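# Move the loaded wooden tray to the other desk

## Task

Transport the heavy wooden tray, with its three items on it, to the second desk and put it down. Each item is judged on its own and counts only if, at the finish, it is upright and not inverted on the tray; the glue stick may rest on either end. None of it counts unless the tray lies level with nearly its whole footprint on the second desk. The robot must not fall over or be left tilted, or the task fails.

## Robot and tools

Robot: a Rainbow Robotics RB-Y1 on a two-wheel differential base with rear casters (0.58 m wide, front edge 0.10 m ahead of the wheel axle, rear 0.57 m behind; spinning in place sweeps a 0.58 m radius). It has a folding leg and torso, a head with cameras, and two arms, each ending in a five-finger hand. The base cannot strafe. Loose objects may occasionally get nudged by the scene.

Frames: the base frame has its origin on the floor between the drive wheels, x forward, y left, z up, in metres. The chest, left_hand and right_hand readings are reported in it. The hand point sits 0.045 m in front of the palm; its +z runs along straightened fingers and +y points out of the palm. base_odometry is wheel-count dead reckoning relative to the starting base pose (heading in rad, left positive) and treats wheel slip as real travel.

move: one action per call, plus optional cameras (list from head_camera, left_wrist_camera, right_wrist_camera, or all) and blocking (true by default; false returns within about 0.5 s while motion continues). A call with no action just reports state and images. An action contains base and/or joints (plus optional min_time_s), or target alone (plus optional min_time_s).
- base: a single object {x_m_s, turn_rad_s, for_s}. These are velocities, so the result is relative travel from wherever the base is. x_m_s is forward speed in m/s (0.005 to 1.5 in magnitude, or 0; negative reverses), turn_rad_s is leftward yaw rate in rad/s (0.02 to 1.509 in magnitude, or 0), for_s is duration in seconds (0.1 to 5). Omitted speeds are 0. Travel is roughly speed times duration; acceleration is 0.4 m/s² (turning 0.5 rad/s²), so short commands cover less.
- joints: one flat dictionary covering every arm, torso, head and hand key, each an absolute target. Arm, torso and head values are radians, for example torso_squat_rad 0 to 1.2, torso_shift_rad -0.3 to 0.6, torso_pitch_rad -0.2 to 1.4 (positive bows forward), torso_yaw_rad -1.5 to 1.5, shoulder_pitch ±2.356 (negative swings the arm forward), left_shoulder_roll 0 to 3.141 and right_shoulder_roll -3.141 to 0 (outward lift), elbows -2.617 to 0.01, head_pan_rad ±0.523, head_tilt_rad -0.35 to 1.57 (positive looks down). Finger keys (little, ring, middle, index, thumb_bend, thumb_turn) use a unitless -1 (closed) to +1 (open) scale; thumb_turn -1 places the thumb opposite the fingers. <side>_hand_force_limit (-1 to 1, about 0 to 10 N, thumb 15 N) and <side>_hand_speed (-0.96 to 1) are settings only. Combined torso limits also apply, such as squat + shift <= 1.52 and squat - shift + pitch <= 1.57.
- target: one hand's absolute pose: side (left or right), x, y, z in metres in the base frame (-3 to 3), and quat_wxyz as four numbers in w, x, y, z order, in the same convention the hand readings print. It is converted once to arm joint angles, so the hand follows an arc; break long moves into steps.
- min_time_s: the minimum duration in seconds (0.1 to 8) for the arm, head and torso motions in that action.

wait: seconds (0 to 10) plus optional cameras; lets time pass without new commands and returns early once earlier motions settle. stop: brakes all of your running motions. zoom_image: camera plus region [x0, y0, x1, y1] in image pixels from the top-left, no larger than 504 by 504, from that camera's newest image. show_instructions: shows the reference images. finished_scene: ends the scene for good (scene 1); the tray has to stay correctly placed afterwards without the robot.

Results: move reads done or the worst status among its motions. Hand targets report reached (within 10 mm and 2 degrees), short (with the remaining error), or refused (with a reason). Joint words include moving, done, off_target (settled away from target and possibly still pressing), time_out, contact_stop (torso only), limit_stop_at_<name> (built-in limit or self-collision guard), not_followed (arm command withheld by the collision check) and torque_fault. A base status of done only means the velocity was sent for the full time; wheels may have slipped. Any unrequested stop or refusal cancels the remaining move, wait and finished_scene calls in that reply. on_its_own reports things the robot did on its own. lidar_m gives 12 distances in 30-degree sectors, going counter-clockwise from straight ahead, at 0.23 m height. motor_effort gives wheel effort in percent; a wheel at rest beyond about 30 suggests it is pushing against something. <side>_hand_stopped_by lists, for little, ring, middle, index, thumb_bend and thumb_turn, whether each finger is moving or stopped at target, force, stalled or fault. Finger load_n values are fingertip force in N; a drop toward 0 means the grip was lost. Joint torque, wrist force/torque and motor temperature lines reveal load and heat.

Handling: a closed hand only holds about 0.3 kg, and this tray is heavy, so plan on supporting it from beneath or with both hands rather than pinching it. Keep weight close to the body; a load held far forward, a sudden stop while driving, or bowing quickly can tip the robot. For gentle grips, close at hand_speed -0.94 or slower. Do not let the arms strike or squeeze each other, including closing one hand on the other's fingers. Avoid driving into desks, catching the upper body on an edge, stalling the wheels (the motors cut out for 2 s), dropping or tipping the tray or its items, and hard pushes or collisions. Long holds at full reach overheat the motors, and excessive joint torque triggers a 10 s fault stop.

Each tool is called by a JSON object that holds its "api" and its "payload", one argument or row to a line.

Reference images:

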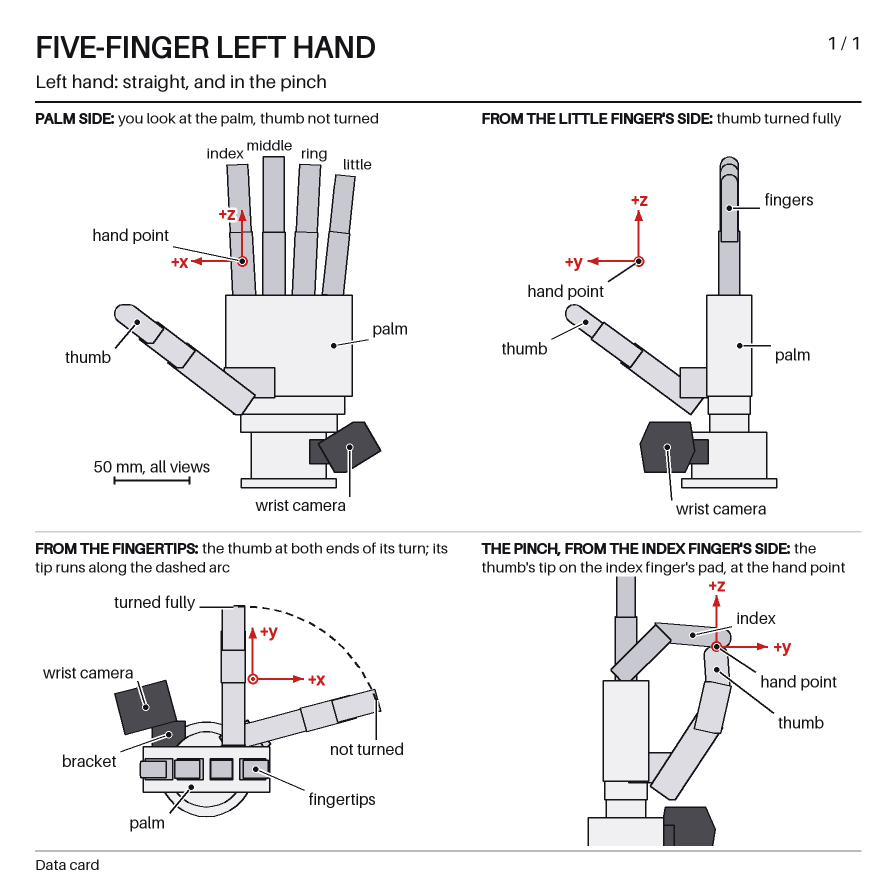

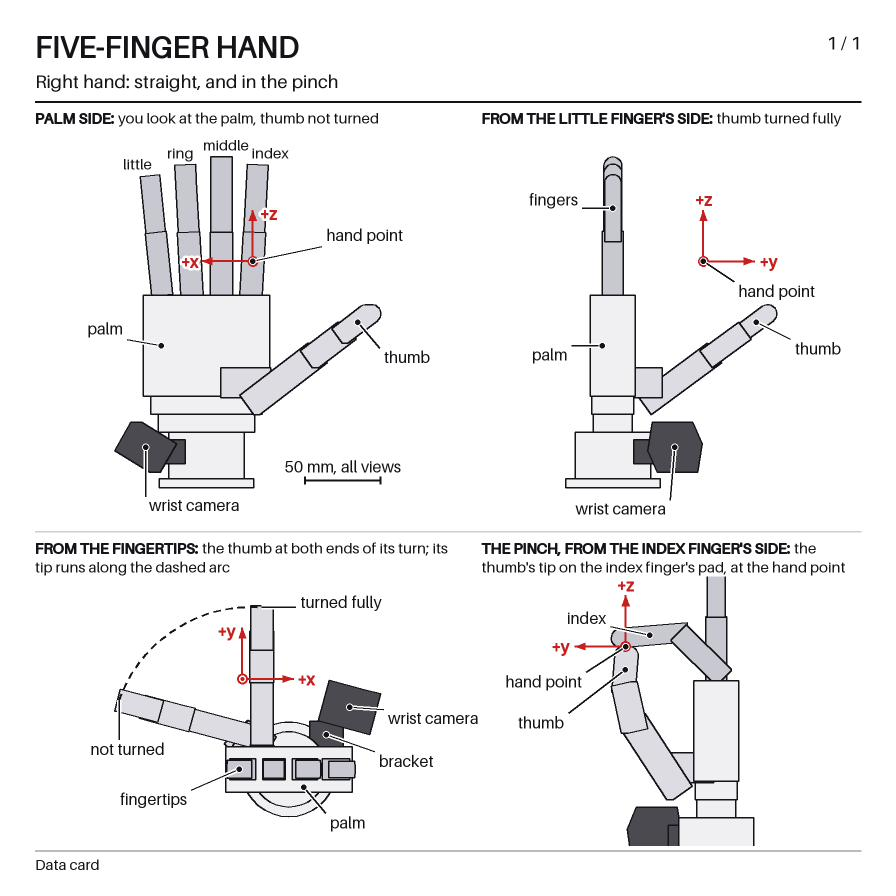

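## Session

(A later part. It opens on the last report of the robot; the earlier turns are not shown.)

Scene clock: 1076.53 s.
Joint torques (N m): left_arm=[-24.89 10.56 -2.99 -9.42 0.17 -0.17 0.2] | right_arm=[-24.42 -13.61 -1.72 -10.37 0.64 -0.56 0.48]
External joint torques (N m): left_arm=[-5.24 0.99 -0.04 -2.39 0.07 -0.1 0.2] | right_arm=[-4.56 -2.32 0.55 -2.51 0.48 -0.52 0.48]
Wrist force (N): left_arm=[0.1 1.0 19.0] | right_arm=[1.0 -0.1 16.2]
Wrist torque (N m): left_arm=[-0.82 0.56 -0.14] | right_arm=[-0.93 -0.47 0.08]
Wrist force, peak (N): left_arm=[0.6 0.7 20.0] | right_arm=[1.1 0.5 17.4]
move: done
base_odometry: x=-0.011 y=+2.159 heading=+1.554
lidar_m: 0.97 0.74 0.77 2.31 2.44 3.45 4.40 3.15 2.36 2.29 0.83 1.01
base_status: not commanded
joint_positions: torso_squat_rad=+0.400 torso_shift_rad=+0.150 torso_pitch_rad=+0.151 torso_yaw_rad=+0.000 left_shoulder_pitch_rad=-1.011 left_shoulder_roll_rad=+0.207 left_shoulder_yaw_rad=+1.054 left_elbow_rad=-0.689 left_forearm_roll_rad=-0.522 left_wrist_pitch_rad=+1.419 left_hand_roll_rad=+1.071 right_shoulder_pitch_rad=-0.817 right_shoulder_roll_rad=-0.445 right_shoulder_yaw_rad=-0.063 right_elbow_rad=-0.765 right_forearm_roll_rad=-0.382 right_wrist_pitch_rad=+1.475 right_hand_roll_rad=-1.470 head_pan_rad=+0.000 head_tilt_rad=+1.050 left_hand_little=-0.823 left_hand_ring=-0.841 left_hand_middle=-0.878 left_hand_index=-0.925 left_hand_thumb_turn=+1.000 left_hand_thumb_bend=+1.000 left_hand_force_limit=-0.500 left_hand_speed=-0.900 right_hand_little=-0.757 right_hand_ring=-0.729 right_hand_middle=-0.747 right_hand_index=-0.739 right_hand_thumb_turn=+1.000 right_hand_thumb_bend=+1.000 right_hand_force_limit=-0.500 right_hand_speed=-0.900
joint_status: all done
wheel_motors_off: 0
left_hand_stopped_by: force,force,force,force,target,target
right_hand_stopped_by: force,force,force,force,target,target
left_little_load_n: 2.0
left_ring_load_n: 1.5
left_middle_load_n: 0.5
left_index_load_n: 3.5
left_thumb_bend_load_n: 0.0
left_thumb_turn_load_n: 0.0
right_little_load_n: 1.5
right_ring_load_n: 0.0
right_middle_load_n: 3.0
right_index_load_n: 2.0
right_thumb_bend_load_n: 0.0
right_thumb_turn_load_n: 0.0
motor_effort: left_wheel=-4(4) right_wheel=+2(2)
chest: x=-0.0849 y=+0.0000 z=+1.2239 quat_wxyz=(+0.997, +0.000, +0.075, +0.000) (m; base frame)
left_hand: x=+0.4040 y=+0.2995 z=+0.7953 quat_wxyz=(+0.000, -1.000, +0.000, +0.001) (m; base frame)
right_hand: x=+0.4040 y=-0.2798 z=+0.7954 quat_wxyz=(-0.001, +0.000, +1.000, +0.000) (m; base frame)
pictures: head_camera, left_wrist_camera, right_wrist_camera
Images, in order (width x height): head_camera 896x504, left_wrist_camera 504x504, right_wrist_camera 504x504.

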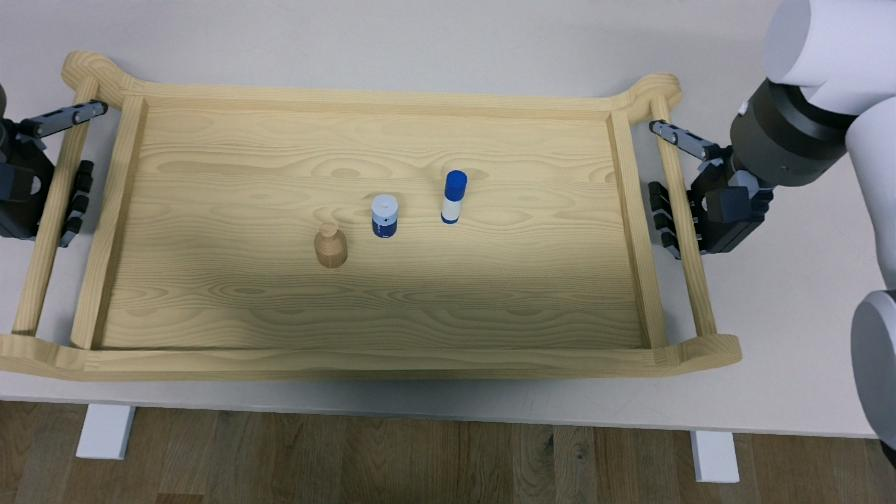

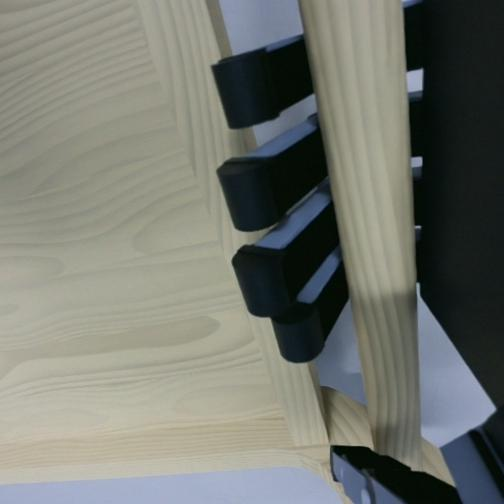

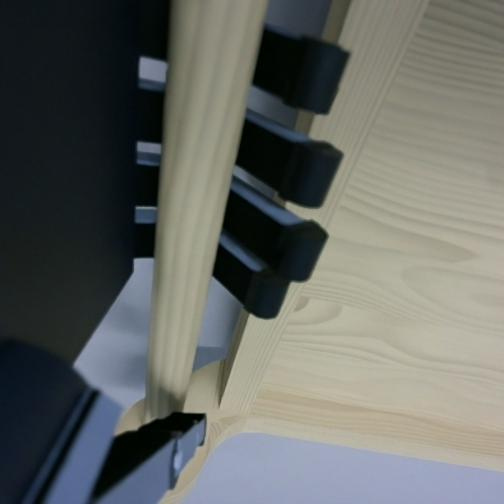

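{"api": "move", "payload": {
  "joints": {"torso_squat_rad": 0.1},
  "min_time_s": 4,
  "cameras": ["head_camera"]
}}

{"api": "move", "payload": {
  "base": {"x_m_s": -0.12, "for_s": 4.5},
  "cameras": ["head_camera"]
}}

Scene clock: 1087.27 s.
Joint torques (N m): left_arm=[-24.78 10.92 -3.48 -9.66 0.41 -0.22 0.16] | right_arm=[-24.01 -13.7 -1.76 -10.52 0.69 -0.19 0.46]
External joint torques (N m): left_arm=[-5.13 1.36 -0.53 -2.63 0.3 -0.15 0.16] | right_arm=[-4.15 -2.4 0.51 -2.67 0.53 -0.14 0.46]
Wrist force (N): left_arm=[0.7 0.9 19.7] | right_arm=[1.0 0.6 17.0]
Wrist torque (N m): left_arm=[-0.82 0.55 -0.14] | right_arm=[-0.81 -0.57 0.14]
Wrist force, peak (N): left_arm=[0.7 0.7 20.1] | right_arm=[0.5 1.2 17.6]
move: done
base_odometry: x=-0.011 y=+2.159 heading=+1.554
lidar_m: 0.97 0.74 0.75 2.31 2.43 3.44 4.38 3.16 2.36 2.29 0.82 1.00
base_status: not commanded
joint_positions: torso_squat_rad=+0.100 torso_shift_rad=+0.150 torso_pitch_rad=+0.151 torso_yaw_rad=+0.000 left_shoulder_pitch_rad=-1.011 left_shoulder_roll_rad=+0.207 left_shoulder_yaw_rad=+1.054 left_elbow_rad=-0.689 left_forearm_roll_rad=-0.522 left_wrist_pitch_rad=+1.419 left_hand_roll_rad=+1.071 right_shoulder_pitch_rad=-0.817 right_shoulder_roll_rad=-0.445 right_shoulder_yaw_rad=-0.063 right_elbow_rad=-0.765 right_forearm_roll_rad=-0.382 right_wrist_pitch_rad=+1.475 right_hand_roll_rad=-1.470 head_pan_rad=+0.000 head_tilt_rad=+1.050 left_hand_little=-0.823 left_hand_ring=-0.841 left_hand_middle=-0.878 left_hand_index=-0.925 left_hand_thumb_turn=+1.000 left_hand_thumb_bend=+1.000 left_hand_force_limit=-0.500 left_hand_speed=-0.900 right_hand_little=-0.757 right_hand_ring=-0.729 right_hand_middle=-0.747 right_hand_index=-0.739 right_hand_thumb_turn=+1.000 right_hand_thumb_bend=+1.000 right_hand_force_limit=-0.500 right_hand_speed=-0.900
joint_status: all done
wheel_motors_off: 0
left_hand_stopped_by: force,force,force,force,target,target
right_hand_stopped_by: force,force,force,force,target,target
left_little_load_n: 2.0
left_ring_load_n: 1.5
left_middle_load_n: 0.5
left_index_load_n: 3.5
left_thumb_bend_load_n: -0.5
left_thumb_turn_load_n: 0.0
right_little_load_n: 1.0
right_ring_load_n: 0.0
right_middle_load_n: 3.0
right_index_load_n: 1.5
right_thumb_bend_load_n: 0.0
right_thumb_turn_load_n: 0.0
motor_effort: left_wheel=-4(4) right_wheel=+2(2)
chest: x=-0.0771 y=+0.0000 z=+1.2751 quat_wxyz=(+0.997, +0.000, +0.075, +0.000) (m; base frame)
left_hand: x=+0.4117 y=+0.2995 z=+0.8464 quat_wxyz=(+0.000, -1.000, +0.000, +0.001) (m; base frame)
right_hand: x=+0.4118 y=-0.2798 z=+0.8465 quat_wxyz=(-0.001, +0.000, +1.000, +0.000) (m; base frame)
pictures: head_camera
Images, in order (width x height): head_camera 896x504.

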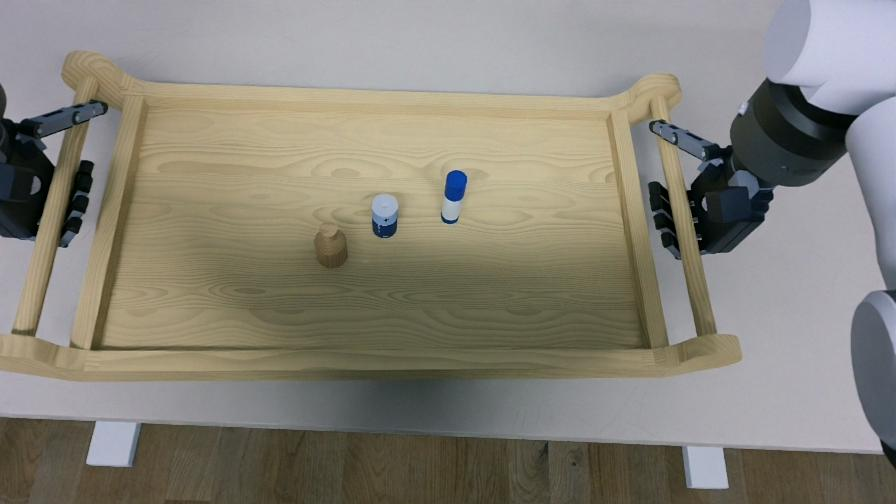

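Scene clock: 1092.80 s.
Joint torques (N m): left_arm=[-25.78 11.47 -3.68 -10 -0.07 -0.21 0.12] | right_arm=[-24.86 -14.13 -2.39 -10.77 0.77 -0.76 0.32]
External joint torques (N m): left_arm=[-6.13 1.91 -0.74 -2.97 -0.18 -0.14 0.12] | right_arm=[-5.01 -2.83 -0.13 -2.92 0.61 -0.71 0.32]
Wrist force (N): left_arm=[0.4 1.4 19.1] | right_arm=[2.3 0.8 16.7]
Wrist torque (N m): left_arm=[-0.80 0.56 -0.17] | right_arm=[-0.79 -0.74 0.24]
Wrist force, peak (N): left_arm=[1.5 0.7 20.4] | right_arm=[0.9 1.3 17.7]
move: done
base_odometry: x=-0.020 y=+1.619 heading=+1.554
lidar_m: 1.50 1.20 2.23 2.33 2.47 3.49 3.86 3.12 2.34 2.27 2.07 1.22
base_status: done (sent for 4.5 of 4.5 s)
joint_positions: torso_squat_rad=+0.100 torso_shift_rad=+0.150 torso_pitch_rad=+0.151 torso_yaw_rad=+0.000 left_shoulder_pitch_rad=-1.010 left_shoulder_roll_rad=+0.207 left_shoulder_yaw_rad=+1.054 left_elbow_rad=-0.689 left_forearm_roll_rad=-0.522 left_wrist_pitch_rad=+1.419 left_hand_roll_rad=+1.071 right_shoulder_pitch_rad=-0.816 right_shoulder_roll_rad=-0.445 right_shoulder_yaw_rad=-0.063 right_elbow_rad=-0.765 right_forearm_roll_rad=-0.382 right_wrist_pitch_rad=+1.475 right_hand_roll_rad=-1.470 head_pan_rad=+0.000 head_tilt_rad=+1.050 left_hand_little=-0.823 left_hand_ring=-0.841 left_hand_middle=-0.878 left_hand_index=-0.925 left_hand_thumb_turn=+1.000 left_hand_thumb_bend=+1.000 left_hand_force_limit=-0.500 left_hand_speed=-0.900 right_hand_little=-0.757 right_hand_ring=-0.729 right_hand_middle=-0.747 right_hand_index=-0.739 right_hand_thumb_turn=+1.000 right_hand_thumb_bend=+1.000 right_hand_force_limit=-0.500 right_hand_speed=-0.900
joint_status: not commanded
wheel_motors_off: 0
left_hand_stopped_by: force,force,force,force,target,target
right_hand_stopped_by: force,force,force,force,target,target
left_little_load_n: 2.0
left_ring_load_n: 1.0
left_middle_load_n: 0.5
left_index_load_n: 4.0
left_thumb_bend_load_n: 0.0
left_thumb_turn_load_n: 0.0
right_little_load_n: 1.0
right_ring_load_n: 0.0
right_middle_load_n: 3.0
right_index_load_n: 1.5
right_thumb_bend_load_n: 0.0
right_thumb_turn_load_n: 0.0
motor_effort: left_wheel=+3(27) right_wheel=+0(14)
chest: x=-0.0772 y=+0.0000 z=+1.2751 quat_wxyz=(+0.997, +0.000, +0.075, +0.000) (m; base frame)
left_hand: x=+0.4115 y=+0.2994 z=+0.8464 quat_wxyz=(+0.000, -1.000, +0.000, +0.001) (m; base frame)
right_hand: x=+0.4115 y=-0.2797 z=+0.8464 quat_wxyz=(-0.001, +0.000, +1.000, +0.000) (m; base frame)
pictures: head_camera
Images, in order (width x height): head_camera 896x504.

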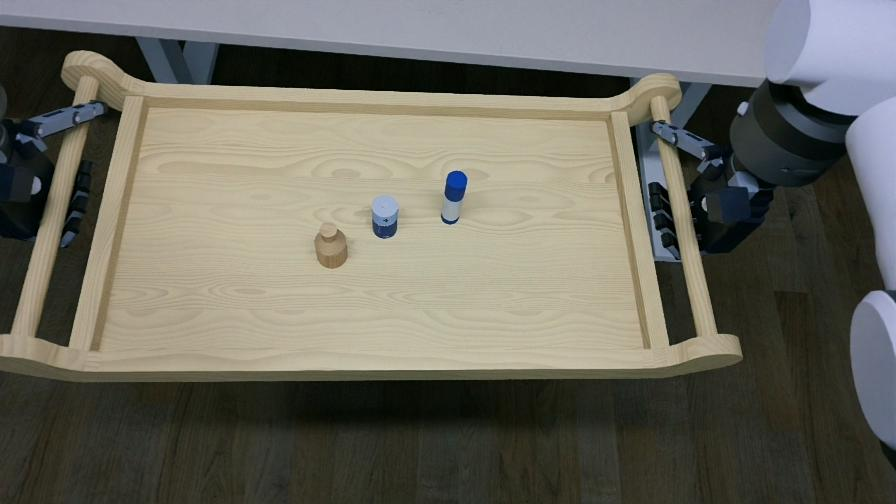

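{"api": "move", "payload": {
  "base": {"x_m_s": -0.15, "for_s": 2.0}
}}

{"api": "move", "payload": {
  "base": {"turn_rad_s": -0.45, "for_s": 3.33},
  "cameras": ["head_camera"]
}}

{"api": "move", "payload": {
  "base": {"turn_rad_s": -0.45, "for_s": 3.33},
  "cameras": ["head_camera"]
}}

Scene clock: 1184.07 s.
Joint torques (N m): left_arm=[-26.12 11.53 -2.69 -9.93 -0.1 -0.33 0.12] | right_arm=[-25.54 -13.98 -2.31 -10.77 0.69 -0.62 0.44]
External joint torques (N m): left_arm=[-6.48 1.97 0.26 -2.91 -0.2 -0.26 0.12] | right_arm=[-5.69 -2.68 -0.04 -2.92 0.53 -0.58 0.44]
Wrist force (N): left_arm=[0.5 1.1 19.9] | right_arm=[0.9 1.6 16.8]
Wrist torque (N m): left_arm=[-0.82 0.61 -0.16] | right_arm=[-0.68 -0.58 0.14]
Wrist force, peak (N): left_arm=[1.8 1.1 20.2] | right_arm=[1.3 1.4 17.5]
move: done
base_odometry: x=-0.025 y=+1.319 heading=+1.554
lidar_m: 1.81 1.46 2.39 2.34 2.49 3.50 3.55 3.11 2.32 2.26 2.38 1.48
base_status: done (sent for 2 of 2 s)
joint_positions: torso_squat_rad=+0.100 torso_shift_rad=+0.150 torso_pitch_rad=+0.151 torso_yaw_rad=+0.000 left_shoulder_pitch_rad=-1.010 left_shoulder_roll_rad=+0.207 left_shoulder_yaw_rad=+1.054 left_elbow_rad=-0.689 left_forearm_roll_rad=-0.522 left_wrist_pitch_rad=+1.419 left_hand_roll_rad=+1.071 right_shoulder_pitch_rad=-0.816 right_shoulder_roll_rad=-0.445 right_shoulder_yaw_rad=-0.063 right_elbow_rad=-0.765 right_forearm_roll_rad=-0.382 right_wrist_pitch_rad=+1.475 right_hand_roll_rad=-1.470 head_pan_rad=+0.000 head_tilt_rad=+1.050 left_hand_little=-0.823 left_hand_ring=-0.841 left_hand_middle=-0.878 left_hand_index=-0.925 left_hand_thumb_turn=+1.000 left_hand_thumb_bend=+1.000 left_hand_force_limit=-0.500 left_hand_speed=-0.900 right_hand_little=-0.757 right_hand_ring=-0.729 right_hand_middle=-0.747 right_hand_index=-0.739 right_hand_thumb_turn=+1.000 right_hand_thumb_bend=+1.000 right_hand_force_limit=-0.500 right_hand_speed=-0.900
joint_status: not commanded
wheel_motors_off: 0
left_hand_stopped_by: force,force,force,force,target,target
right_hand_stopped_by: force,force,force,force,target,target
left_little_load_n: 2.0
left_ring_load_n: 1.5
left_middle_load_n: 0.5
left_index_load_n: 3.5
left_thumb_bend_load_n: 0.0
left_thumb_turn_load_n: 0.0
right_little_load_n: 1.0
right_ring_load_n: 0.0
right_middle_load_n: 3.0
right_index_load_n: 2.0
right_thumb_bend_load_n: 0.0
right_thumb_turn_load_n: 0.0
motor_effort: left_wheel=+1(20) right_wheel=+0(15)
chest: x=-0.0772 y=+0.0000 z=+1.2751 quat_wxyz=(+0.997, +0.000, +0.075, +0.000) (m; base frame)
left_hand: x=+0.4114 y=+0.2994 z=+0.8463 quat_wxyz=(+0.000, -1.000, +0.000, +0.001) (m; base frame)
right_hand: x=+0.4115 y=-0.2797 z=+0.8464 quat_wxyz=(-0.001, +0.000, +1.000, +0.000) (m; base frame)
pictures: none

Scene clock: 1188.63 s.
Joint torques (N m): left_arm=[-26.32 11.41 -2.44 -10.17 -0.01 -0.25 0.1] | right_arm=[-25.65 -14.32 -2.22 -11.23 0.42 -0.48 0.28]
External joint torques (N m): left_arm=[-6.68 1.85 0.51 -3.14 -0.12 -0.18 0.1] | right_arm=[-5.8 -3.02 0.05 -3.38 0.26 -0.43 0.28]
Wrist force (N): left_arm=[0.2 0.6 19.4] | right_arm=[1.9 0.8 17.0]
Wrist torque (N m): left_arm=[-0.87 0.58 -0.16] | right_arm=[-0.88 -0.66 0.16]
Wrist force, peak (N): left_arm=[0.2 0.6 20.0] | right_arm=[1.2 1.1 18.0]
move: done
base_odometry: x=-0.025 y=+1.319 heading=+0.055
lidar_m: 2.26 2.35 1.49 1.83 1.48 2.38 2.32 2.51 3.74 3.66 2.93 2.30
base_status: done (sent for 3.33 of 3.33 s)
joint_positions: torso_squat_rad=+0.100 torso_shift_rad=+0.150 torso_pitch_rad=+0.151 torso_yaw_rad=+0.000 left_shoulder_pitch_rad=-1.010 left_shoulder_roll_rad=+0.207 left_shoulder_yaw_rad=+1.054 left_elbow_rad=-0.689 left_forearm_roll_rad=-0.522 left_wrist_pitch_rad=+1.419 left_hand_roll_rad=+1.071 right_shoulder_pitch_rad=-0.816 right_shoulder_roll_rad=-0.445 right_shoulder_yaw_rad=-0.063 right_elbow_rad=-0.765 right_forearm_roll_rad=-0.382 right_wrist_pitch_rad=+1.475 right_hand_roll_rad=-1.470 head_pan_rad=+0.000 head_tilt_rad=+1.050 left_hand_little=-0.823 left_hand_ring=-0.841 left_hand_middle=-0.878 left_hand_index=-0.925 left_hand_thumb_turn=+1.000 left_hand_thumb_bend=+1.000 left_hand_force_limit=-0.500 left_hand_speed=-0.900 right_hand_little=-0.757 right_hand_ring=-0.729 right_hand_middle=-0.747 right_hand_index=-0.739 right_hand_thumb_turn=+1.000 right_hand_thumb_bend=+1.000 right_hand_force_limit=-0.500 right_hand_speed=-0.900
joint_status: not commanded
wheel_motors_off: 0
left_hand_stopped_by: force,force,force,force,target,target
right_hand_stopped_by: force,force,force,force,target,target
left_little_load_n: 2.0
left_ring_load_n: 1.5
left_middle_load_n: 0.5
left_index_load_n: 3.5
left_thumb_bend_load_n: 0.0
left_thumb_turn_load_n: 0.0
right_little_load_n: 1.0
right_ring_load_n: 0.0
right_middle_load_n: 3.0
right_index_load_n: 1.5
right_thumb_bend_load_n: 0.0
right_thumb_turn_load_n: 0.0
motor_effort: left_wheel=+4(24) right_wheel=+1(14)
chest: x=-0.0772 y=+0.0000 z=+1.2751 quat_wxyz=(+0.997, +0.000, +0.075, +0.000) (m; base frame)
left_hand: x=+0.4115 y=+0.2994 z=+0.8463 quat_wxyz=(+0.000, -1.000, +0.000, +0.001) (m; base frame)
right_hand: x=+0.4114 y=-0.2797 z=+0.8464 quat_wxyz=(-0.001, +0.000, +1.000, +0.000) (m; base frame)
pictures: head_camera
Images, in order (width x height): head_camera 896x504.

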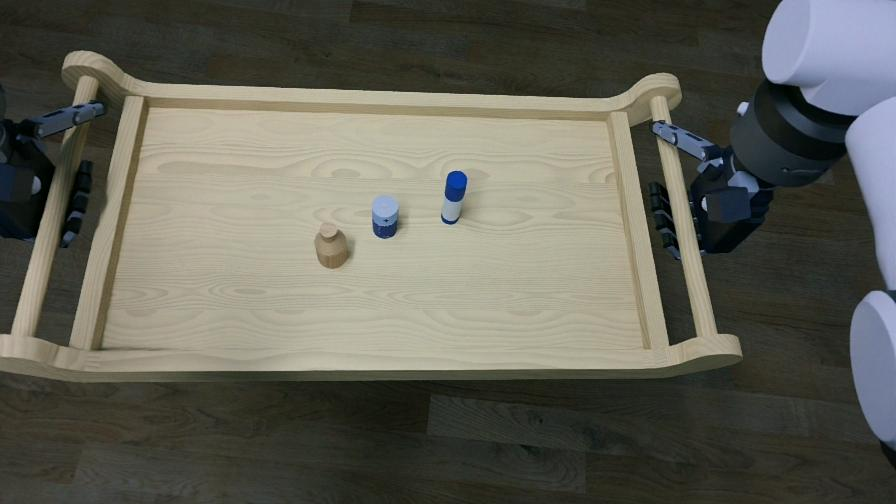

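Scene clock: 1193.20 s.
Joint torques (N m): left_arm=[-26.14 10.8 -2.86 -9.99 0.03 -0.42 0.18] | right_arm=[-25.78 -14.66 -2.48 -11.01 0.57 -0.61 0.4]
External joint torques (N m): left_arm=[-6.49 1.24 0.09 -2.97 -0.08 -0.35 0.18] | right_arm=[-5.93 -3.36 -0.21 -3.16 0.41 -0.57 0.4]
Wrist force (N): left_arm=[0.7 0.8 18.4] | right_arm=[1.3 1.3 16.2]
Wrist torque (N m): left_arm=[-0.86 0.55 -0.15] | right_arm=[-0.72 -0.63 0.16]
Wrist force, peak (N): left_arm=[-0.4 1.4 20.1] | right_arm=[1.0 1.7 17.9]
move: done
base_odometry: x=-0.025 y=+1.319 heading=-1.445
lidar_m: 3.66 2.79 2.28 2.27 2.26 1.51 1.46 2.00 2.34 2.32 2.59 4.06
base_status: done (sent for 3.33 of 3.33 s)
joint_positions: torso_squat_rad=+0.100 torso_shift_rad=+0.150 torso_pitch_rad=+0.151 torso_yaw_rad=+0.000 left_shoulder_pitch_rad=-1.010 left_shoulder_roll_rad=+0.207 left_shoulder_yaw_rad=+1.054 left_elbow_rad=-0.689 left_forearm_roll_rad=-0.522 left_wrist_pitch_rad=+1.419 left_hand_roll_rad=+1.071 right_shoulder_pitch_rad=-0.816 right_shoulder_roll_rad=-0.445 right_shoulder_yaw_rad=-0.063 right_elbow_rad=-0.765 right_forearm_roll_rad=-0.382 right_wrist_pitch_rad=+1.475 right_hand_roll_rad=-1.470 head_pan_rad=+0.000 head_tilt_rad=+1.050 left_hand_little=-0.823 left_hand_ring=-0.841 left_hand_middle=-0.878 left_hand_index=-0.925 left_hand_thumb_turn=+1.000 left_hand_thumb_bend=+1.000 left_hand_force_limit=-0.500 left_hand_speed=-0.900 right_hand_little=-0.757 right_hand_ring=-0.729 right_hand_middle=-0.747 right_hand_index=-0.739 right_hand_thumb_turn=+1.000 right_hand_thumb_bend=+1.000 right_hand_force_limit=-0.500 right_hand_speed=-0.900
joint_status: not commanded
wheel_motors_off: 0
left_hand_stopped_by: force,force,force,force,target,target
right_hand_stopped_by: force,force,force,force,target,target
left_little_load_n: 2.0
left_ring_load_n: 1.5
left_middle_load_n: 0.5
left_index_load_n: 3.5
left_thumb_bend_load_n: 0.0
left_thumb_turn_load_n: 0.0
right_little_load_n: 1.0
right_ring_load_n: 0.0
right_middle_load_n: 3.0
right_index_load_n: 2.0
right_thumb_bend_load_n: 0.0
right_thumb_turn_load_n: 0.0
motor_effort: left_wheel=+4(24) right_wheel=+1(14)
chest: x=-0.0772 y=+0.0000 z=+1.2751 quat_wxyz=(+0.997, +0.000, +0.075, +0.000) (m; base frame)
left_hand: x=+0.4115 y=+0.2994 z=+0.8463 quat_wxyz=(+0.000, -1.000, +0.000, +0.001) (m; base frame)
right_hand: x=+0.4114 y=-0.2797 z=+0.8463 quat_wxyz=(-0.001, +0.000, +1.000, +0.000) (m; base frame)
pictures: head_camera
Images, in order (width x height): head_camera 896x504.

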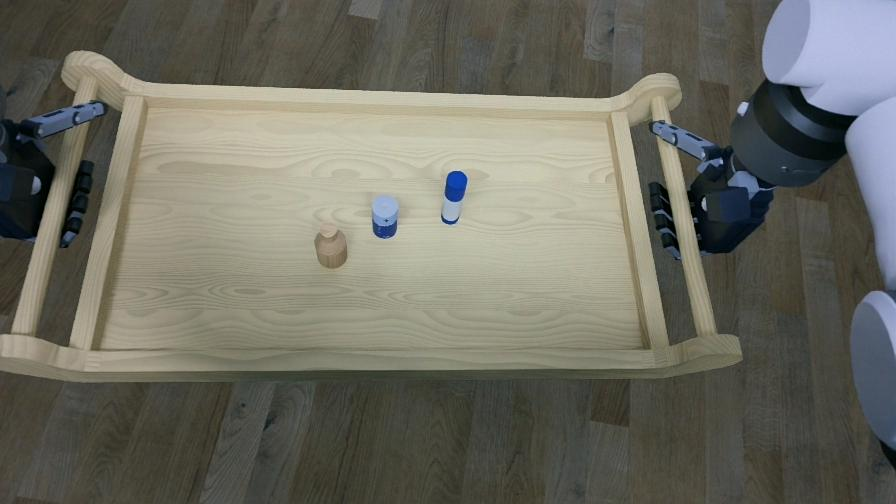

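{"api": "move", "payload": {
  "base": {"x_m_s": 0.25, "for_s": 5},
  "joints": {"head_tilt_rad": 0.55},
  "cameras": ["head_camera"]
}}

Scene clock: 1205.53 s.
Joint torques (N m): left_arm=[-26.37 11.5 -2.73 -10.26 0.01 -0.01 0.23] | right_arm=[-25.13 -14.49 -2.31 -10.91 0.54 -0.15 0.22]
External joint torques (N m): left_arm=[-6.73 1.94 0.22 -3.23 -0.1 0.06 0.24] | right_arm=[-5.28 -3.2 -0.04 -3.06 0.38 -0.1 0.22]
Wrist force (N): left_arm=[0.2 1.3 18.9] | right_arm=[1.9 0.5 16.3]
Wrist torque (N m): left_arm=[-0.81 0.55 -0.18] | right_arm=[-0.87 -0.66 0.16]
Wrist force, peak (N): left_arm=[0.3 0.9 20.4] | right_arm=[1.8 1.5 17.6]
move: done
base_odometry: x=+0.132 y=+0.079 heading=-1.445
lidar_m: 2.41 2.53 2.07 2.07 2.30 2.65 2.71 3.13 2.56 2.55 2.82 2.36
base_status: done (sent for 5 of 5 s)
joint_positions: torso_squat_rad=+0.100 torso_shift_rad=+0.150 torso_pitch_rad=+0.151 torso_yaw_rad=+0.000 left_shoulder_pitch_rad=-1.010 left_shoulder_roll_rad=+0.207 left_shoulder_yaw_rad=+1.054 left_elbow_rad=-0.689 left_forearm_roll_rad=-0.522 left_wrist_pitch_rad=+1.419 left_hand_roll_rad=+1.071 right_shoulder_pitch_rad=-0.816 right_shoulder_roll_rad=-0.445 right_shoulder_yaw_rad=-0.063 right_elbow_rad=-0.765 right_forearm_roll_rad=-0.382 right_wrist_pitch_rad=+1.475 right_hand_roll_rad=-1.470 head_pan_rad=+0.000 head_tilt_rad=+0.550 left_hand_little=-0.823 left_hand_ring=-0.841 left_hand_middle=-0.878 left_hand_index=-0.925 left_hand_thumb_turn=+1.000 left_hand_thumb_bend=+1.000 left_hand_force_limit=-0.500 left_hand_speed=-0.900 right_hand_little=-0.757 right_hand_ring=-0.729 right_hand_middle=-0.747 right_hand_index=-0.739 right_hand_thumb_turn=+1.000 right_hand_thumb_bend=+1.000 right_hand_force_limit=-0.500 right_hand_speed=-0.900
joint_status: all done
wheel_motors_off: 0
left_hand_stopped_by: force,force,force,force,target,target
right_hand_stopped_by: force,force,force,force,target,target
left_little_load_n: 2.0
left_ring_load_n: 1.5
left_middle_load_n: 0.5
left_index_load_n: 3.5
left_thumb_bend_load_n: -0.5
left_thumb_turn_load_n: 0.0
right_little_load_n: 1.0
right_ring_load_n: 0.0
right_middle_load_n: 3.0
right_index_load_n: 2.0
right_thumb_bend_load_n: 0.0
right_thumb_turn_load_n: 0.0
motor_effort: left_wheel=+0(30) right_wheel=-1(16)
chest: x=-0.0772 y=+0.0000 z=+1.2751 quat_wxyz=(+0.997, +0.000, +0.075, +0.000) (m; base frame)
left_hand: x=+0.4115 y=+0.2994 z=+0.8463 quat_wxyz=(+0.000, -1.000, +0.000, +0.001) (m; base frame)
right_hand: x=+0.4114 y=-0.2797 z=+0.8463 quat_wxyz=(-0.001, +0.000, +1.000, +0.000) (m; base frame)
pictures: head_camera
Images, in order (width x height): head_camera 896x504.

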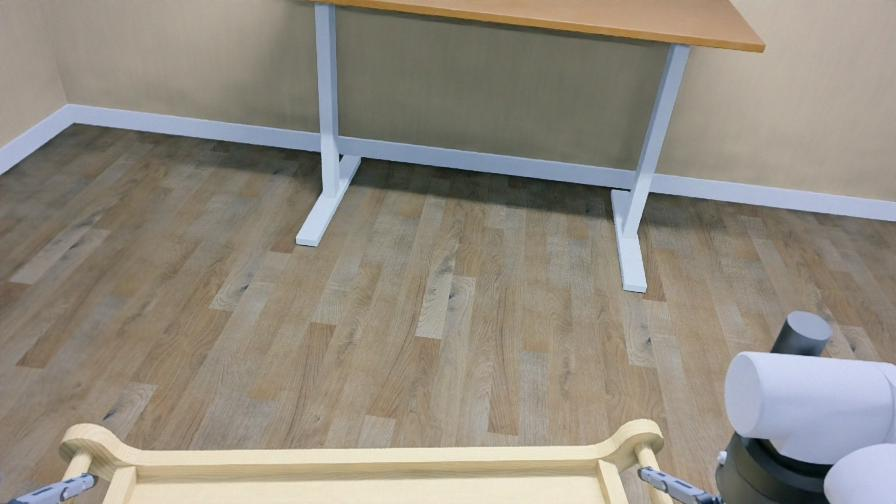

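{"api": "move", "payload": {
  "base": {"x_m_s": 0.25, "for_s": 3.4}
}}

{"api": "move", "payload": {
  "base": {"turn_rad_s": -0.2, "for_s": 1.4},
  "joints": {"head_tilt_rad": 0.4},
  "cameras": ["head_camera"]
}}

Scene clock: 1227.00 s.
Joint torques (N m): left_arm=[-26.44 11.96 -2.86 -10.2 0 -0.15 0.1] | right_arm=[-25.47 -13.88 -2.49 -11.24 0.39 -0.36 0.48]
External joint torques (N m): left_arm=[-6.8 2.4 0.08 -3.17 -0.11 -0.08 0.1] | right_arm=[-5.61 -2.58 -0.22 -3.39 0.23 -0.32 0.48]
Wrist force (N): left_arm=[-0.1 1.1 19.1] | right_arm=[1.6 1.6 15.7]
Wrist torque (N m): left_arm=[-0.86 0.60 -0.19] | right_arm=[-0.65 -0.54 0.17]
Wrist force, peak (N): left_arm=[-0.4 1.5 20.4] | right_arm=[1.4 1.3 17.8]
move: done
base_odometry: x=+0.239 y=-0.764 heading=-1.444
lidar_m: 1.58 2.14 1.93 1.91 2.14 3.36 3.54 3.31 2.71 2.69 2.40 1.61
base_status: done (sent for 3.4 of 3.4 s)
joint_positions: torso_squat_rad=+0.100 torso_shift_rad=+0.150 torso_pitch_rad=+0.151 torso_yaw_rad=+0.000 left_shoulder_pitch_rad=-1.010 left_shoulder_roll_rad=+0.207 left_shoulder_yaw_rad=+1.054 left_elbow_rad=-0.689 left_forearm_roll_rad=-0.522 left_wrist_pitch_rad=+1.419 left_hand_roll_rad=+1.071 right_shoulder_pitch_rad=-0.816 right_shoulder_roll_rad=-0.445 right_shoulder_yaw_rad=-0.063 right_elbow_rad=-0.765 right_forearm_roll_rad=-0.382 right_wrist_pitch_rad=+1.475 right_hand_roll_rad=-1.470 head_pan_rad=+0.000 head_tilt_rad=+0.550 left_hand_little=-0.823 left_hand_ring=-0.841 left_hand_middle=-0.878 left_hand_index=-0.925 left_hand_thumb_turn=+1.000 left_hand_thumb_bend=+1.000 left_hand_force_limit=-0.500 left_hand_speed=-0.900 right_hand_little=-0.757 right_hand_ring=-0.729 right_hand_middle=-0.747 right_hand_index=-0.739 right_hand_thumb_turn=+1.000 right_hand_thumb_bend=+1.000 right_hand_force_limit=-0.500 right_hand_speed=-0.900
joint_status: not commanded
wheel_motors_off: 0
left_hand_stopped_by: force,force,force,force,target,target
right_hand_stopped_by: force,force,force,force,target,target
left_little_load_n: 2.0
left_ring_load_n: 1.0
left_middle_load_n: 0.5
left_index_load_n: 3.5
left_thumb_bend_load_n: 0.0
left_thumb_turn_load_n: 0.0
right_little_load_n: 1.0
right_ring_load_n: 0.0
right_middle_load_n: 3.0
right_index_load_n: 1.5
right_thumb_bend_load_n: -0.5
right_thumb_turn_load_n: 0.0
motor_effort: left_wheel=+0(21) right_wheel=-1(15)
chest: x=-0.0772 y=+0.0000 z=+1.2751 quat_wxyz=(+0.997, +0.000, +0.075, +0.000) (m; base frame)
left_hand: x=+0.4115 y=+0.2994 z=+0.8462 quat_wxyz=(+0.000, -1.000, +0.000, +0.001) (m; base frame)
right_hand: x=+0.4114 y=-0.2797 z=+0.8463 quat_wxyz=(-0.001, +0.000, +1.000, +0.000) (m; base frame)
pictures: none

Scene clock: 1229.13 s.
Joint torques (N m): left_arm=[-26.26 11.92 -2.53 -10.17 -0.19 0.11 0.23] | right_arm=[-25.6 -14.56 -1.61 -11.03 0.35 -0.27 0.27]
External joint torques (N m): left_arm=[-6.62 2.37 0.42 -3.14 -0.3 0.18 0.23] | right_arm=[-5.75 -3.26 0.66 -3.18 0.19 -0.23 0.27]
Wrist force (N): left_arm=[0.3 0.7 18.9] | right_arm=[1.1 0.7 15.9]
Wrist torque (N m): left_arm=[-0.87 0.61 -0.18] | right_arm=[-0.81 -0.55 0.14]
Wrist force, peak (N): left_arm=[0.3 1.1 20.0] | right_arm=[1.3 1.5 17.6]
move: done
base_odometry: x=+0.239 y=-0.764 heading=-1.724
lidar_m: 1.94 1.57 2.07 1.94 1.97 2.48 3.44 3.53 2.90 2.69 2.73 1.62
base_status: done (sent for 1.4 of 1.4 s)
joint_positions: torso_squat_rad=+0.100 torso_shift_rad=+0.150 torso_pitch_rad=+0.151 torso_yaw_rad=+0.000 left_shoulder_pitch_rad=-1.010 left_shoulder_roll_rad=+0.207 left_shoulder_yaw_rad=+1.054 left_elbow_rad=-0.689 left_forearm_roll_rad=-0.522 left_wrist_pitch_rad=+1.419 left_hand_roll_rad=+1.071 right_shoulder_pitch_rad=-0.816 right_shoulder_roll_rad=-0.445 right_shoulder_yaw_rad=-0.063 right_elbow_rad=-0.765 right_forearm_roll_rad=-0.382 right_wrist_pitch_rad=+1.475 right_hand_roll_rad=-1.470 head_pan_rad=+0.000 head_tilt_rad=+0.400 left_hand_little=-0.823 left_hand_ring=-0.841 left_hand_middle=-0.878 left_hand_index=-0.925 left_hand_thumb_turn=+1.000 left_hand_thumb_bend=+1.000 left_hand_force_limit=-0.500 left_hand_speed=-0.900 right_hand_little=-0.757 right_hand_ring=-0.729 right_hand_middle=-0.747 right_hand_index=-0.739 right_hand_thumb_turn=+1.000 right_hand_thumb_bend=+1.000 right_hand_force_limit=-0.500 right_hand_speed=-0.900
joint_status: all done
wheel_motors_off: 0
left_hand_stopped_by: force,force,force,force,target,target
right_hand_stopped_by: force,force,force,force,target,target
left_little_load_n: 2.0
left_ring_load_n: 1.0
left_middle_load_n: 0.5
left_index_load_n: 3.5
left_thumb_bend_load_n: 0.0
left_thumb_turn_load_n: 0.0
right_little_load_n: 1.0
right_ring_load_n: 0.0
right_middle_load_n: 3.0
right_index_load_n: 2.0
right_thumb_bend_load_n: 0.0
right_thumb_turn_load_n: 0.0
motor_effort: left_wheel=+3(24) right_wheel=+0(18)
chest: x=-0.0772 y=+0.0000 z=+1.2751 quat_wxyz=(+0.997, +0.000, +0.075, +0.000) (m; base frame)
left_hand: x=+0.4115 y=+0.2994 z=+0.8462 quat_wxyz=(+0.000, -1.000, +0.000, +0.001) (m; base frame)
right_hand: x=+0.4114 y=-0.2797 z=+0.8463 quat_wxyz=(-0.001, +0.000, +1.000, +0.000) (m; base frame)
pictures: head_camera
Images, in order (width x height): head_camera 896x504.

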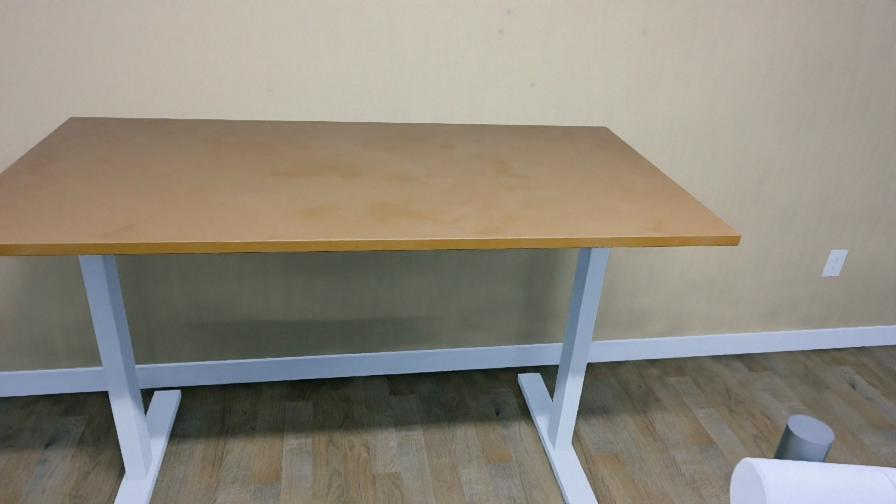

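{"api": "move", "payload": {
  "base": {"turn_rad_s": 0.1, "for_s": 0.65}
}}

{"api": "move", "payload": {
  "target": {"side": "right", "x": 0.42, "y": -0.28, "z": 0.862, "quat_wxyz": [0, 0, 1, 0]},
  "min_time_s": 1.2
}}

{"api": "move", "payload": {
  "target": {"side": "left", "x": 0.42, "y": 0.299, "z": 0.862, "quat_wxyz": [0, 1, 0, 0]},
  "min_time_s": 1.2
}}

{"api": "move", "payload": {
  "target": {"side": "right", "x": 0.431, "y": -0.28, "z": 0.882, "quat_wxyz": [0, 0, 1, 0]},
  "min_time_s": 1.2
}}

{"api": "move", "payload": {
  "target": {"side": "left", "x": 0.431, "y": 0.299, "z": 0.882, "quat_wxyz": [0, 1, 0, 0]},
  "min_time_s": 1.2,
  "cameras": ["all"]
}}

Scene clock: 1341.97 s.
Joint torques (N m): left_arm=[-26.03 11.23 -2.55 -10.22 0 -0.31 0.01] | right_arm=[-25.07 -13.87 -2 -10.8 0.78 -0.15 0.53]
External joint torques (N m): left_arm=[-6.39 1.68 0.4 -3.19 -0.11 -0.24 0.01] | right_arm=[-5.22 -2.57 0.27 -2.94 0.62 -0.11 0.53]
Wrist force (N): left_arm=[0.1 0.8 18.8] | right_arm=[1.0 1.1 16.7]
Wrist torque (N m): left_arm=[-0.84 0.61 -0.18] | right_arm=[-0.79 -0.58 0.12]
Wrist force, peak (N): left_arm=[-0.1 1.0 20.1] | right_arm=[2.0 0.8 17.8]
move: done
base_odometry: x=+0.239 y=-0.764 heading=-1.658
lidar_m: 1.94 1.57 2.02 1.94 1.99 2.63 3.43 3.56 2.84 2.69 2.76 1.62
base_status: done (sent for 0.67 of 0.67 s)
joint_positions: torso_squat_rad=+0.100 torso_shift_rad=+0.150 torso_pitch_rad=+0.151 torso_yaw_rad=+0.000 left_shoulder_pitch_rad=-1.010 left_shoulder_roll_rad=+0.207 left_shoulder_yaw_rad=+1.054 left_elbow_rad=-0.689 left_forearm_roll_rad=-0.522 left_wrist_pitch_rad=+1.419 left_hand_roll_rad=+1.071 right_shoulder_pitch_rad=-0.816 right_shoulder_roll_rad=-0.445 right_shoulder_yaw_rad=-0.063 right_elbow_rad=-0.765 right_forearm_roll_rad=-0.382 right_wrist_pitch_rad=+1.475 right_hand_roll_rad=-1.470 head_pan_rad=+0.000 head_tilt_rad=+0.400 left_hand_little=-0.823 left_hand_ring=-0.841 left_hand_middle=-0.878 left_hand_index=-0.925 left_hand_thumb_turn=+1.000 left_hand_thumb_bend=+1.000 left_hand_force_limit=-0.500 left_hand_speed=-0.900 right_hand_little=-0.757 right_hand_ring=-0.729 right_hand_middle=-0.747 right_hand_index=-0.739 right_hand_thumb_turn=+1.000 right_hand_thumb_bend=+1.000 right_hand_force_limit=-0.500 right_hand_speed=-0.900
joint_status: not commanded
wheel_motors_off: 0
left_hand_stopped_by: force,force,force,force,target,target
right_hand_stopped_by: force,force,force,force,target,target
left_little_load_n: 2.0
left_ring_load_n: 1.5
left_middle_load_n: 0.5
left_index_load_n: 3.5
left_thumb_bend_load_n: -0.5
left_thumb_turn_load_n: 0.0
right_little_load_n: 1.0
right_ring_load_n: 0.0
right_middle_load_n: 3.0
right_index_load_n: 1.5
right_thumb_bend_load_n: 0.0
right_thumb_turn_load_n: 0.0
motor_effort: left_wheel=-3(15) right_wheel=+0(8)
chest: x=-0.0772 y=+0.0000 z=+1.2751 quat_wxyz=(+0.997, +0.000, +0.075, +0.000) (m; base frame)
left_hand: x=+0.4115 y=+0.2994 z=+0.8462 quat_wxyz=(+0.000, -1.000, +0.000, +0.001) (m; base frame)
right_hand: x=+0.4114 y=-0.2797 z=+0.8463 quat_wxyz=(-0.001, +0.000, +1.000, +0.000) (m; base frame)
pictures: none

Scene clock: 1343.50 s.
Joint torques (N m): left_arm=[-26.03 11.9 -2.58 -10.11 -0.5 -0.23 -0.2] | right_arm=[-28.27 -16.64 -4.65 -10.62 0.66 -0.41 -0.25]
External joint torques (N m): left_arm=[-6.39 2.34 0.37 -3.09 -0.61 -0.16 -0.2] | right_arm=[-7.95 -5.21 -2.38 -2.72 0.5 -0.37 -0.25]
Wrist force (N): left_arm=[1.5 3.1 18.9] | right_arm=[2.3 3.1 16.9]
Wrist torque (N m): left_arm=[-0.85 0.62 -0.69] | right_arm=[-0.77 -0.53 0.04]
Wrist force, peak (N): left_arm=[0.0 2.7 19.9] | right_arm=[2.5 2.8 17.4]
move: done
base_odometry: x=+0.239 y=-0.764 heading=-1.658
lidar_m: 1.95 1.57 2.01 1.94 1.98 2.63 3.44 3.55 2.84 2.68 2.76 1.62
base_status: not commanded
joint_positions: torso_squat_rad=+0.100 torso_shift_rad=+0.150 torso_pitch_rad=+0.151 torso_yaw_rad=+0.000 left_shoulder_pitch_rad=-1.010 left_shoulder_roll_rad=+0.206 left_shoulder_yaw_rad=+1.054 left_elbow_rad=-0.689 left_forearm_roll_rad=-0.522 left_wrist_pitch_rad=+1.419 left_hand_roll_rad=+1.071 right_shoulder_pitch_rad=-0.848 right_shoulder_roll_rad=-0.454 right_shoulder_yaw_rad=-0.063 right_elbow_rad=-0.759 right_forearm_roll_rad=-0.385 right_wrist_pitch_rad=+1.502 right_hand_roll_rad=-1.471 head_pan_rad=+0.000 head_tilt_rad=+0.400 left_hand_little=-0.823 left_hand_ring=-0.841 left_hand_middle=-0.878 left_hand_index=-0.925 left_hand_thumb_turn=+1.000 left_hand_thumb_bend=+1.000 left_hand_force_limit=-0.500 left_hand_speed=-0.900 right_hand_little=-0.757 right_hand_ring=-0.729 right_hand_middle=-0.747 right_hand_index=-0.738 right_hand_thumb_turn=+1.000 right_hand_thumb_bend=+1.000 right_hand_force_limit=-0.500 right_hand_speed=-0.900
joint_status: all done
wheel_motors_off: 0
left_hand_stopped_by: force,force,force,force,target,target
right_hand_stopped_by: force,force,force,force,target,target
left_little_load_n: 4.5
left_ring_load_n: 2.0
left_middle_load_n: 0.5
left_index_load_n: 2.0
left_thumb_bend_load_n: 0.0
left_thumb_turn_load_n: 0.0
right_little_load_n: 0.5
right_ring_load_n: 0.0
right_middle_load_n: 3.0
right_index_load_n: 3.0
right_thumb_bend_load_n: 0.0
right_thumb_turn_load_n: -0.5
motor_effort: left_wheel=-3(4) right_wheel=+0(0)
chest: x=-0.0772 y=+0.0000 z=+1.2751 quat_wxyz=(+0.997, +0.000, +0.075, +0.000) (m; base frame)
left_hand: x=+0.4115 y=+0.2993 z=+0.8462 quat_wxyz=(+0.000, -1.000, +0.000, +0.001) (m; base frame)
right_hand: x=+0.4190 y=-0.2794 z=+0.8604 quat_wxyz=(-0.001, +0.000, +1.000, +0.000) (m; base frame)
right_hand_status: reached (checked arc, planned for 1.2 s): 2 mm and 0.1 deg off.
pictures: none

Scene clock: 1345.03 s.
Joint torques (N m): left_arm=[-28.44 13.19 -5.16 -9.65 -0.43 -0.13 0.27] | right_arm=[-28.46 -14.78 -3.76 -10.71 0.64 -0.28 0.05]
External joint torques (N m): left_arm=[-8.41 3.53 -2.19 -2.58 -0.54 -0.06 0.27] | right_arm=[-8.14 -3.35 -1.49 -2.81 0.48 -0.23 0.05]
Wrist force (N): left_arm=[-0.1 1.6 19.9] | right_arm=[1.4 1.8 17.3]
Wrist torque (N m): left_arm=[-0.91 0.56 -0.06] | right_arm=[-0.79 -0.60 0.06]
Wrist force, peak (N): left_arm=[0.5 3.7 20.0] | right_arm=[2.1 3.5 17.4]
move: done
base_odometry: x=+0.239 y=-0.764 heading=-1.658
lidar_m: 1.94 1.57 2.02 1.94 1.99 2.62 3.43 3.54 2.83 2.69 2.76 1.61
base_status: not commanded
joint_positions: torso_squat_rad=+0.100 torso_shift_rad=+0.150 torso_pitch_rad=+0.151 torso_yaw_rad=+0.000 left_shoulder_pitch_rad=-1.039 left_shoulder_roll_rad=+0.218 left_shoulder_yaw_rad=+1.048 left_elbow_rad=-0.685 left_forearm_roll_rad=-0.528 left_wrist_pitch_rad=+1.447 left_hand_roll_rad=+1.080 right_shoulder_pitch_rad=-0.849 right_shoulder_roll_rad=-0.455 right_shoulder_yaw_rad=-0.064 right_elbow_rad=-0.759 right_forearm_roll_rad=-0.385 right_wrist_pitch_rad=+1.502 right_hand_roll_rad=-1.471 head_pan_rad=+0.000 head_tilt_rad=+0.400 left_hand_little=-0.823 left_hand_ring=-0.841 left_hand_middle=-0.878 left_hand_index=-0.925 left_hand_thumb_turn=+1.000 left_hand_thumb_bend=+1.000 left_hand_force_limit=-0.500 left_hand_speed=-0.900 right_hand_little=-0.757 right_hand_ring=-0.729 right_hand_middle=-0.747 right_hand_index=-0.738 right_hand_thumb_turn=+1.000 right_hand_thumb_bend=+1.000 right_hand_force_limit=-0.500 right_hand_speed=-0.900
joint_status: all done
wheel_motors_off: 0
left_hand_stopped_by: force,force,force,force,target,target
right_hand_stopped_by: force,force,force,force,target,target
left_little_load_n: 1.5
left_ring_load_n: 1.5
left_middle_load_n: 0.5
left_index_load_n: 3.5
left_thumb_bend_load_n: 0.0
left_thumb_turn_load_n: 0.0
right_little_load_n: 1.0
right_ring_load_n: 0.0
right_middle_load_n: 2.5
right_index_load_n: 1.5
right_thumb_bend_load_n: 0.0
right_thumb_turn_load_n: 0.0
motor_effort: left_wheel=-3(3) right_wheel=+0(1)
chest: x=-0.0772 y=+0.0000 z=+1.2751 quat_wxyz=(+0.997, +0.000, +0.075, +0.000) (m; base frame)
left_hand: x=+0.4190 y=+0.2984 z=+0.8604 quat_wxyz=(-0.001, -1.000, +0.000, +0.001) (m; base frame)
left_hand_status: reached (checked arc, planned for 1.2 s): 2 mm and 0.1 deg off.
right_hand: x=+0.4191 y=-0.2796 z=+0.8605 quat_wxyz=(-0.001, +0.000, +1.000, +0.000) (m; base frame)
pictures: none

Scene clock: 1346.57 s.
Joint torques (N m): left_arm=[-27.56 12.26 -5.57 -10.32 -0.88 -0.07 -0.23] | right_arm=[-29.19 -17.48 -4.81 -10.62 0.91 -0.32 -0.11]
External joint torques (N m): left_arm=[-7.52 2.59 -2.6 -3.26 -0.99 0 -0.23] | right_arm=[-8.2 -5.88 -2.6 -2.66 0.74 -0.27 -0.11]
Wrist force (N): left_arm=[2.3 3.9 18.1] | right_arm=[2.5 4.7 16.0]
Wrist torque (N m): left_arm=[-0.84 0.46 -0.81] | right_arm=[-0.68 -0.64 -0.24]
Wrist force, peak (N): left_arm=[1.8 4.1 19.8] | right_arm=[4.0 2.2 17.6]
move: done
base_odometry: x=+0.239 y=-0.764 heading=-1.658
lidar_m: 1.95 1.56 2.02 1.93 1.99 2.63 3.44 3.55 2.84 2.69 2.76 1.61
base_status: not commanded
joint_positions: torso_squat_rad=+0.100 torso_shift_rad=+0.150 torso_pitch_rad=+0.151 torso_yaw_rad=+0.000 left_shoulder_pitch_rad=-1.040 left_shoulder_roll_rad=+0.218 left_shoulder_yaw_rad=+1.048 left_elbow_rad=-0.685 left_forearm_roll_rad=-0.528 left_wrist_pitch_rad=+1.447 left_hand_roll_rad=+1.080 right_shoulder_pitch_rad=-0.900 right_shoulder_roll_rad=-0.469 right_shoulder_yaw_rad=-0.064 right_elbow_rad=-0.737 right_forearm_roll_rad=-0.388 right_wrist_pitch_rad=+1.533 right_hand_roll_rad=-1.472 head_pan_rad=+0.000 head_tilt_rad=+0.400 left_hand_little=-0.823 left_hand_ring=-0.841 left_hand_middle=-0.878 left_hand_index=-0.925 left_hand_thumb_turn=+1.000 left_hand_thumb_bend=+1.000 left_hand_force_limit=-0.500 left_hand_speed=-0.900 right_hand_little=-0.757 right_hand_ring=-0.729 right_hand_middle=-0.747 right_hand_index=-0.738 right_hand_thumb_turn=+1.000 right_hand_thumb_bend=+1.000 right_hand_force_limit=-0.500 right_hand_speed=-0.900
joint_status: all done
wheel_motors_off: 0
left_hand_stopped_by: force,force,force,force,target,target
right_hand_stopped_by: force,force,force,force,target,target
left_little_load_n: 4.0
left_ring_load_n: 1.5
left_middle_load_n: 0.0
left_index_load_n: 3.0
left_thumb_bend_load_n: 0.0
left_thumb_turn_load_n: 0.0
right_little_load_n: 1.0
right_ring_load_n: 0.0
right_middle_load_n: 2.5
right_index_load_n: 3.0
right_thumb_bend_load_n: 0.0
right_thumb_turn_load_n: 0.0
motor_effort: left_wheel=-3(3) right_wheel=+1(1)
chest: x=-0.0772 y=+0.0000 z=+1.2751 quat_wxyz=(+0.997, +0.000, +0.075, +0.000) (m; base frame)
left_hand: x=+0.4192 y=+0.2984 z=+0.8605 quat_wxyz=(-0.001, -1.000, +0.000, +0.001) (m; base frame)
right_hand: x=+0.4300 y=-0.2792 z=+0.8801 quat_wxyz=(+0.000, +0.000, +1.000, +0.000) (m; base frame)
right_hand_status: reached (checked arc, planned for 1.2 s): 2 mm and 0.0 deg off.
pictures: none

Scene clock: 1348.10 s.
Joint torques (N m): left_arm=[-30 14.24 -5.29 -10.54 -0.95 -0.35 0.24] | right_arm=[-27.82 -16.25 -3.75 -10.97 0.55 -0.5 0.21]
External joint torques (N m): left_arm=[-9.4 4.38 -2.35 -3.44 -1.06 -0.28 0.24] | right_arm=[-6.83 -4.64 -1.54 -3.01 0.39 -0.45 0.21]
Wrist force (N): left_arm=[0.0 3.5 19.1] | right_arm=[1.7 3.3 16.9]
Wrist torque (N m): left_arm=[-0.84 0.46 -0.05] | right_arm=[-0.84 -0.76 0.11]
Wrist force, peak (N): left_arm=[-0.2 3.2 20.1] | right_arm=[3.5 3.3 18.0]
move: done
base_odometry: x=+0.239 y=-0.764 heading=-1.658
lidar_m: 1.94 1.57 2.02 1.93 2.00 2.64 3.44 3.55 2.84 2.69 2.76 1.62
base_status: not commanded
joint_positions: torso_squat_rad=+0.100 torso_shift_rad=+0.150 torso_pitch_rad=+0.151 torso_yaw_rad=+0.000 left_shoulder_pitch_rad=-1.084 left_shoulder_roll_rad=+0.242 left_shoulder_yaw_rad=+1.041 left_elbow_rad=-0.661 left_forearm_roll_rad=-0.536 left_wrist_pitch_rad=+1.476 left_hand_roll_rad=+1.094 right_shoulder_pitch_rad=-0.900 right_shoulder_roll_rad=-0.469 right_shoulder_yaw_rad=-0.064 right_elbow_rad=-0.737 right_forearm_roll_rad=-0.388 right_wrist_pitch_rad=+1.533 right_hand_roll_rad=-1.472 head_pan_rad=+0.000 head_tilt_rad=+0.400 left_hand_little=-0.823 left_hand_ring=-0.842 left_hand_middle=-0.878 left_hand_index=-0.925 left_hand_thumb_turn=+1.000 left_hand_thumb_bend=+1.000 left_hand_force_limit=-0.500 left_hand_speed=-0.900 right_hand_little=-0.757 right_hand_ring=-0.729 right_hand_middle=-0.747 right_hand_index=-0.738 right_hand_thumb_turn=+1.000 right_hand_thumb_bend=+1.000 right_hand_force_limit=-0.500 right_hand_speed=-0.900
joint_status: all done
wheel_motors_off: 0
left_hand_stopped_by: force,force,force,force,target,target
right_hand_stopped_by: force,force,force,force,target,target
left_little_load_n: 1.5
left_ring_load_n: 1.0
left_middle_load_n: 0.5
left_index_load_n: 3.5
left_thumb_bend_load_n: 0.0
left_thumb_turn_load_n: 0.0
right_little_load_n: 1.5
right_ring_load_n: 0.0
right_middle_load_n: 2.0
right_index_load_n: 2.0
right_thumb_bend_load_n: 0.0
right_thumb_turn_load_n: 0.0
motor_effort: left_wheel=-3(3) right_wheel=+0(0)
chest: x=-0.0772 y=+0.0000 z=+1.2751 quat_wxyz=(+0.997, +0.000, +0.075, +0.000) (m; base frame)
left_hand: x=+0.4299 y=+0.2982 z=+0.8800 quat_wxyz=(+0.000, -1.000, +0.000, +0.000) (m; base frame)
left_hand_status: reached (checked arc, planned for 1.2 s): 2 mm and 0.1 deg off.
right_hand: x=+0.4302 y=-0.2794 z=+0.8803 quat_wxyz=(+0.000, +0.000, +1.000, +0.000) (m; base frame)
pictures: head_camera, left_wrist_camera, right_wrist_camera
Images, in order (width x height): head_camera 896x504, left_wrist_camera 504x504, right_wrist_camera 504x504.

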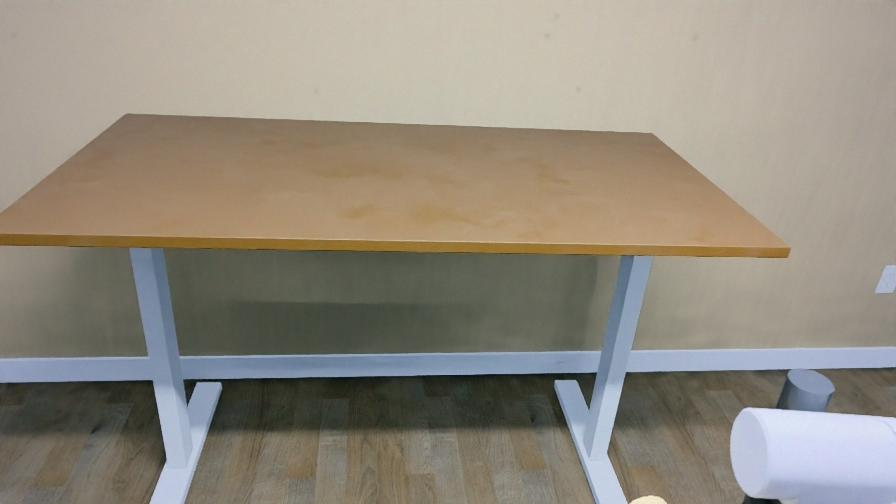

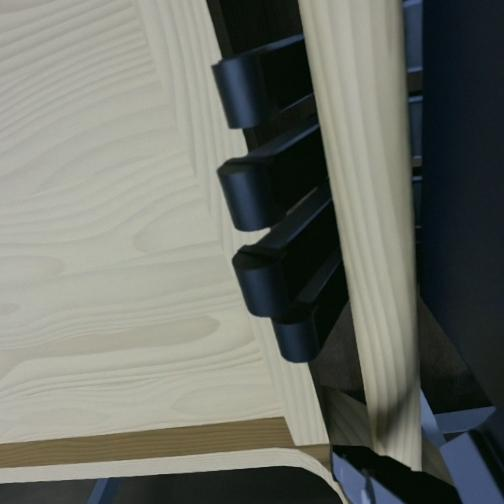

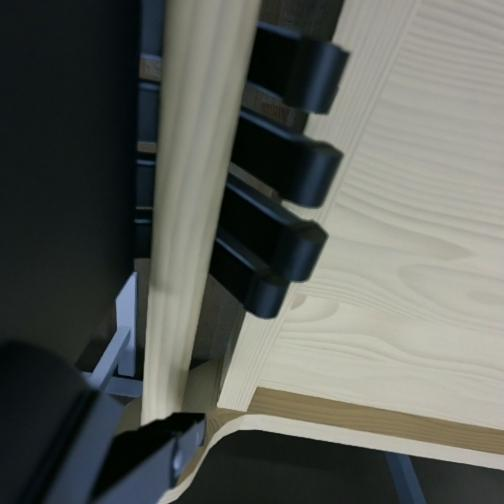

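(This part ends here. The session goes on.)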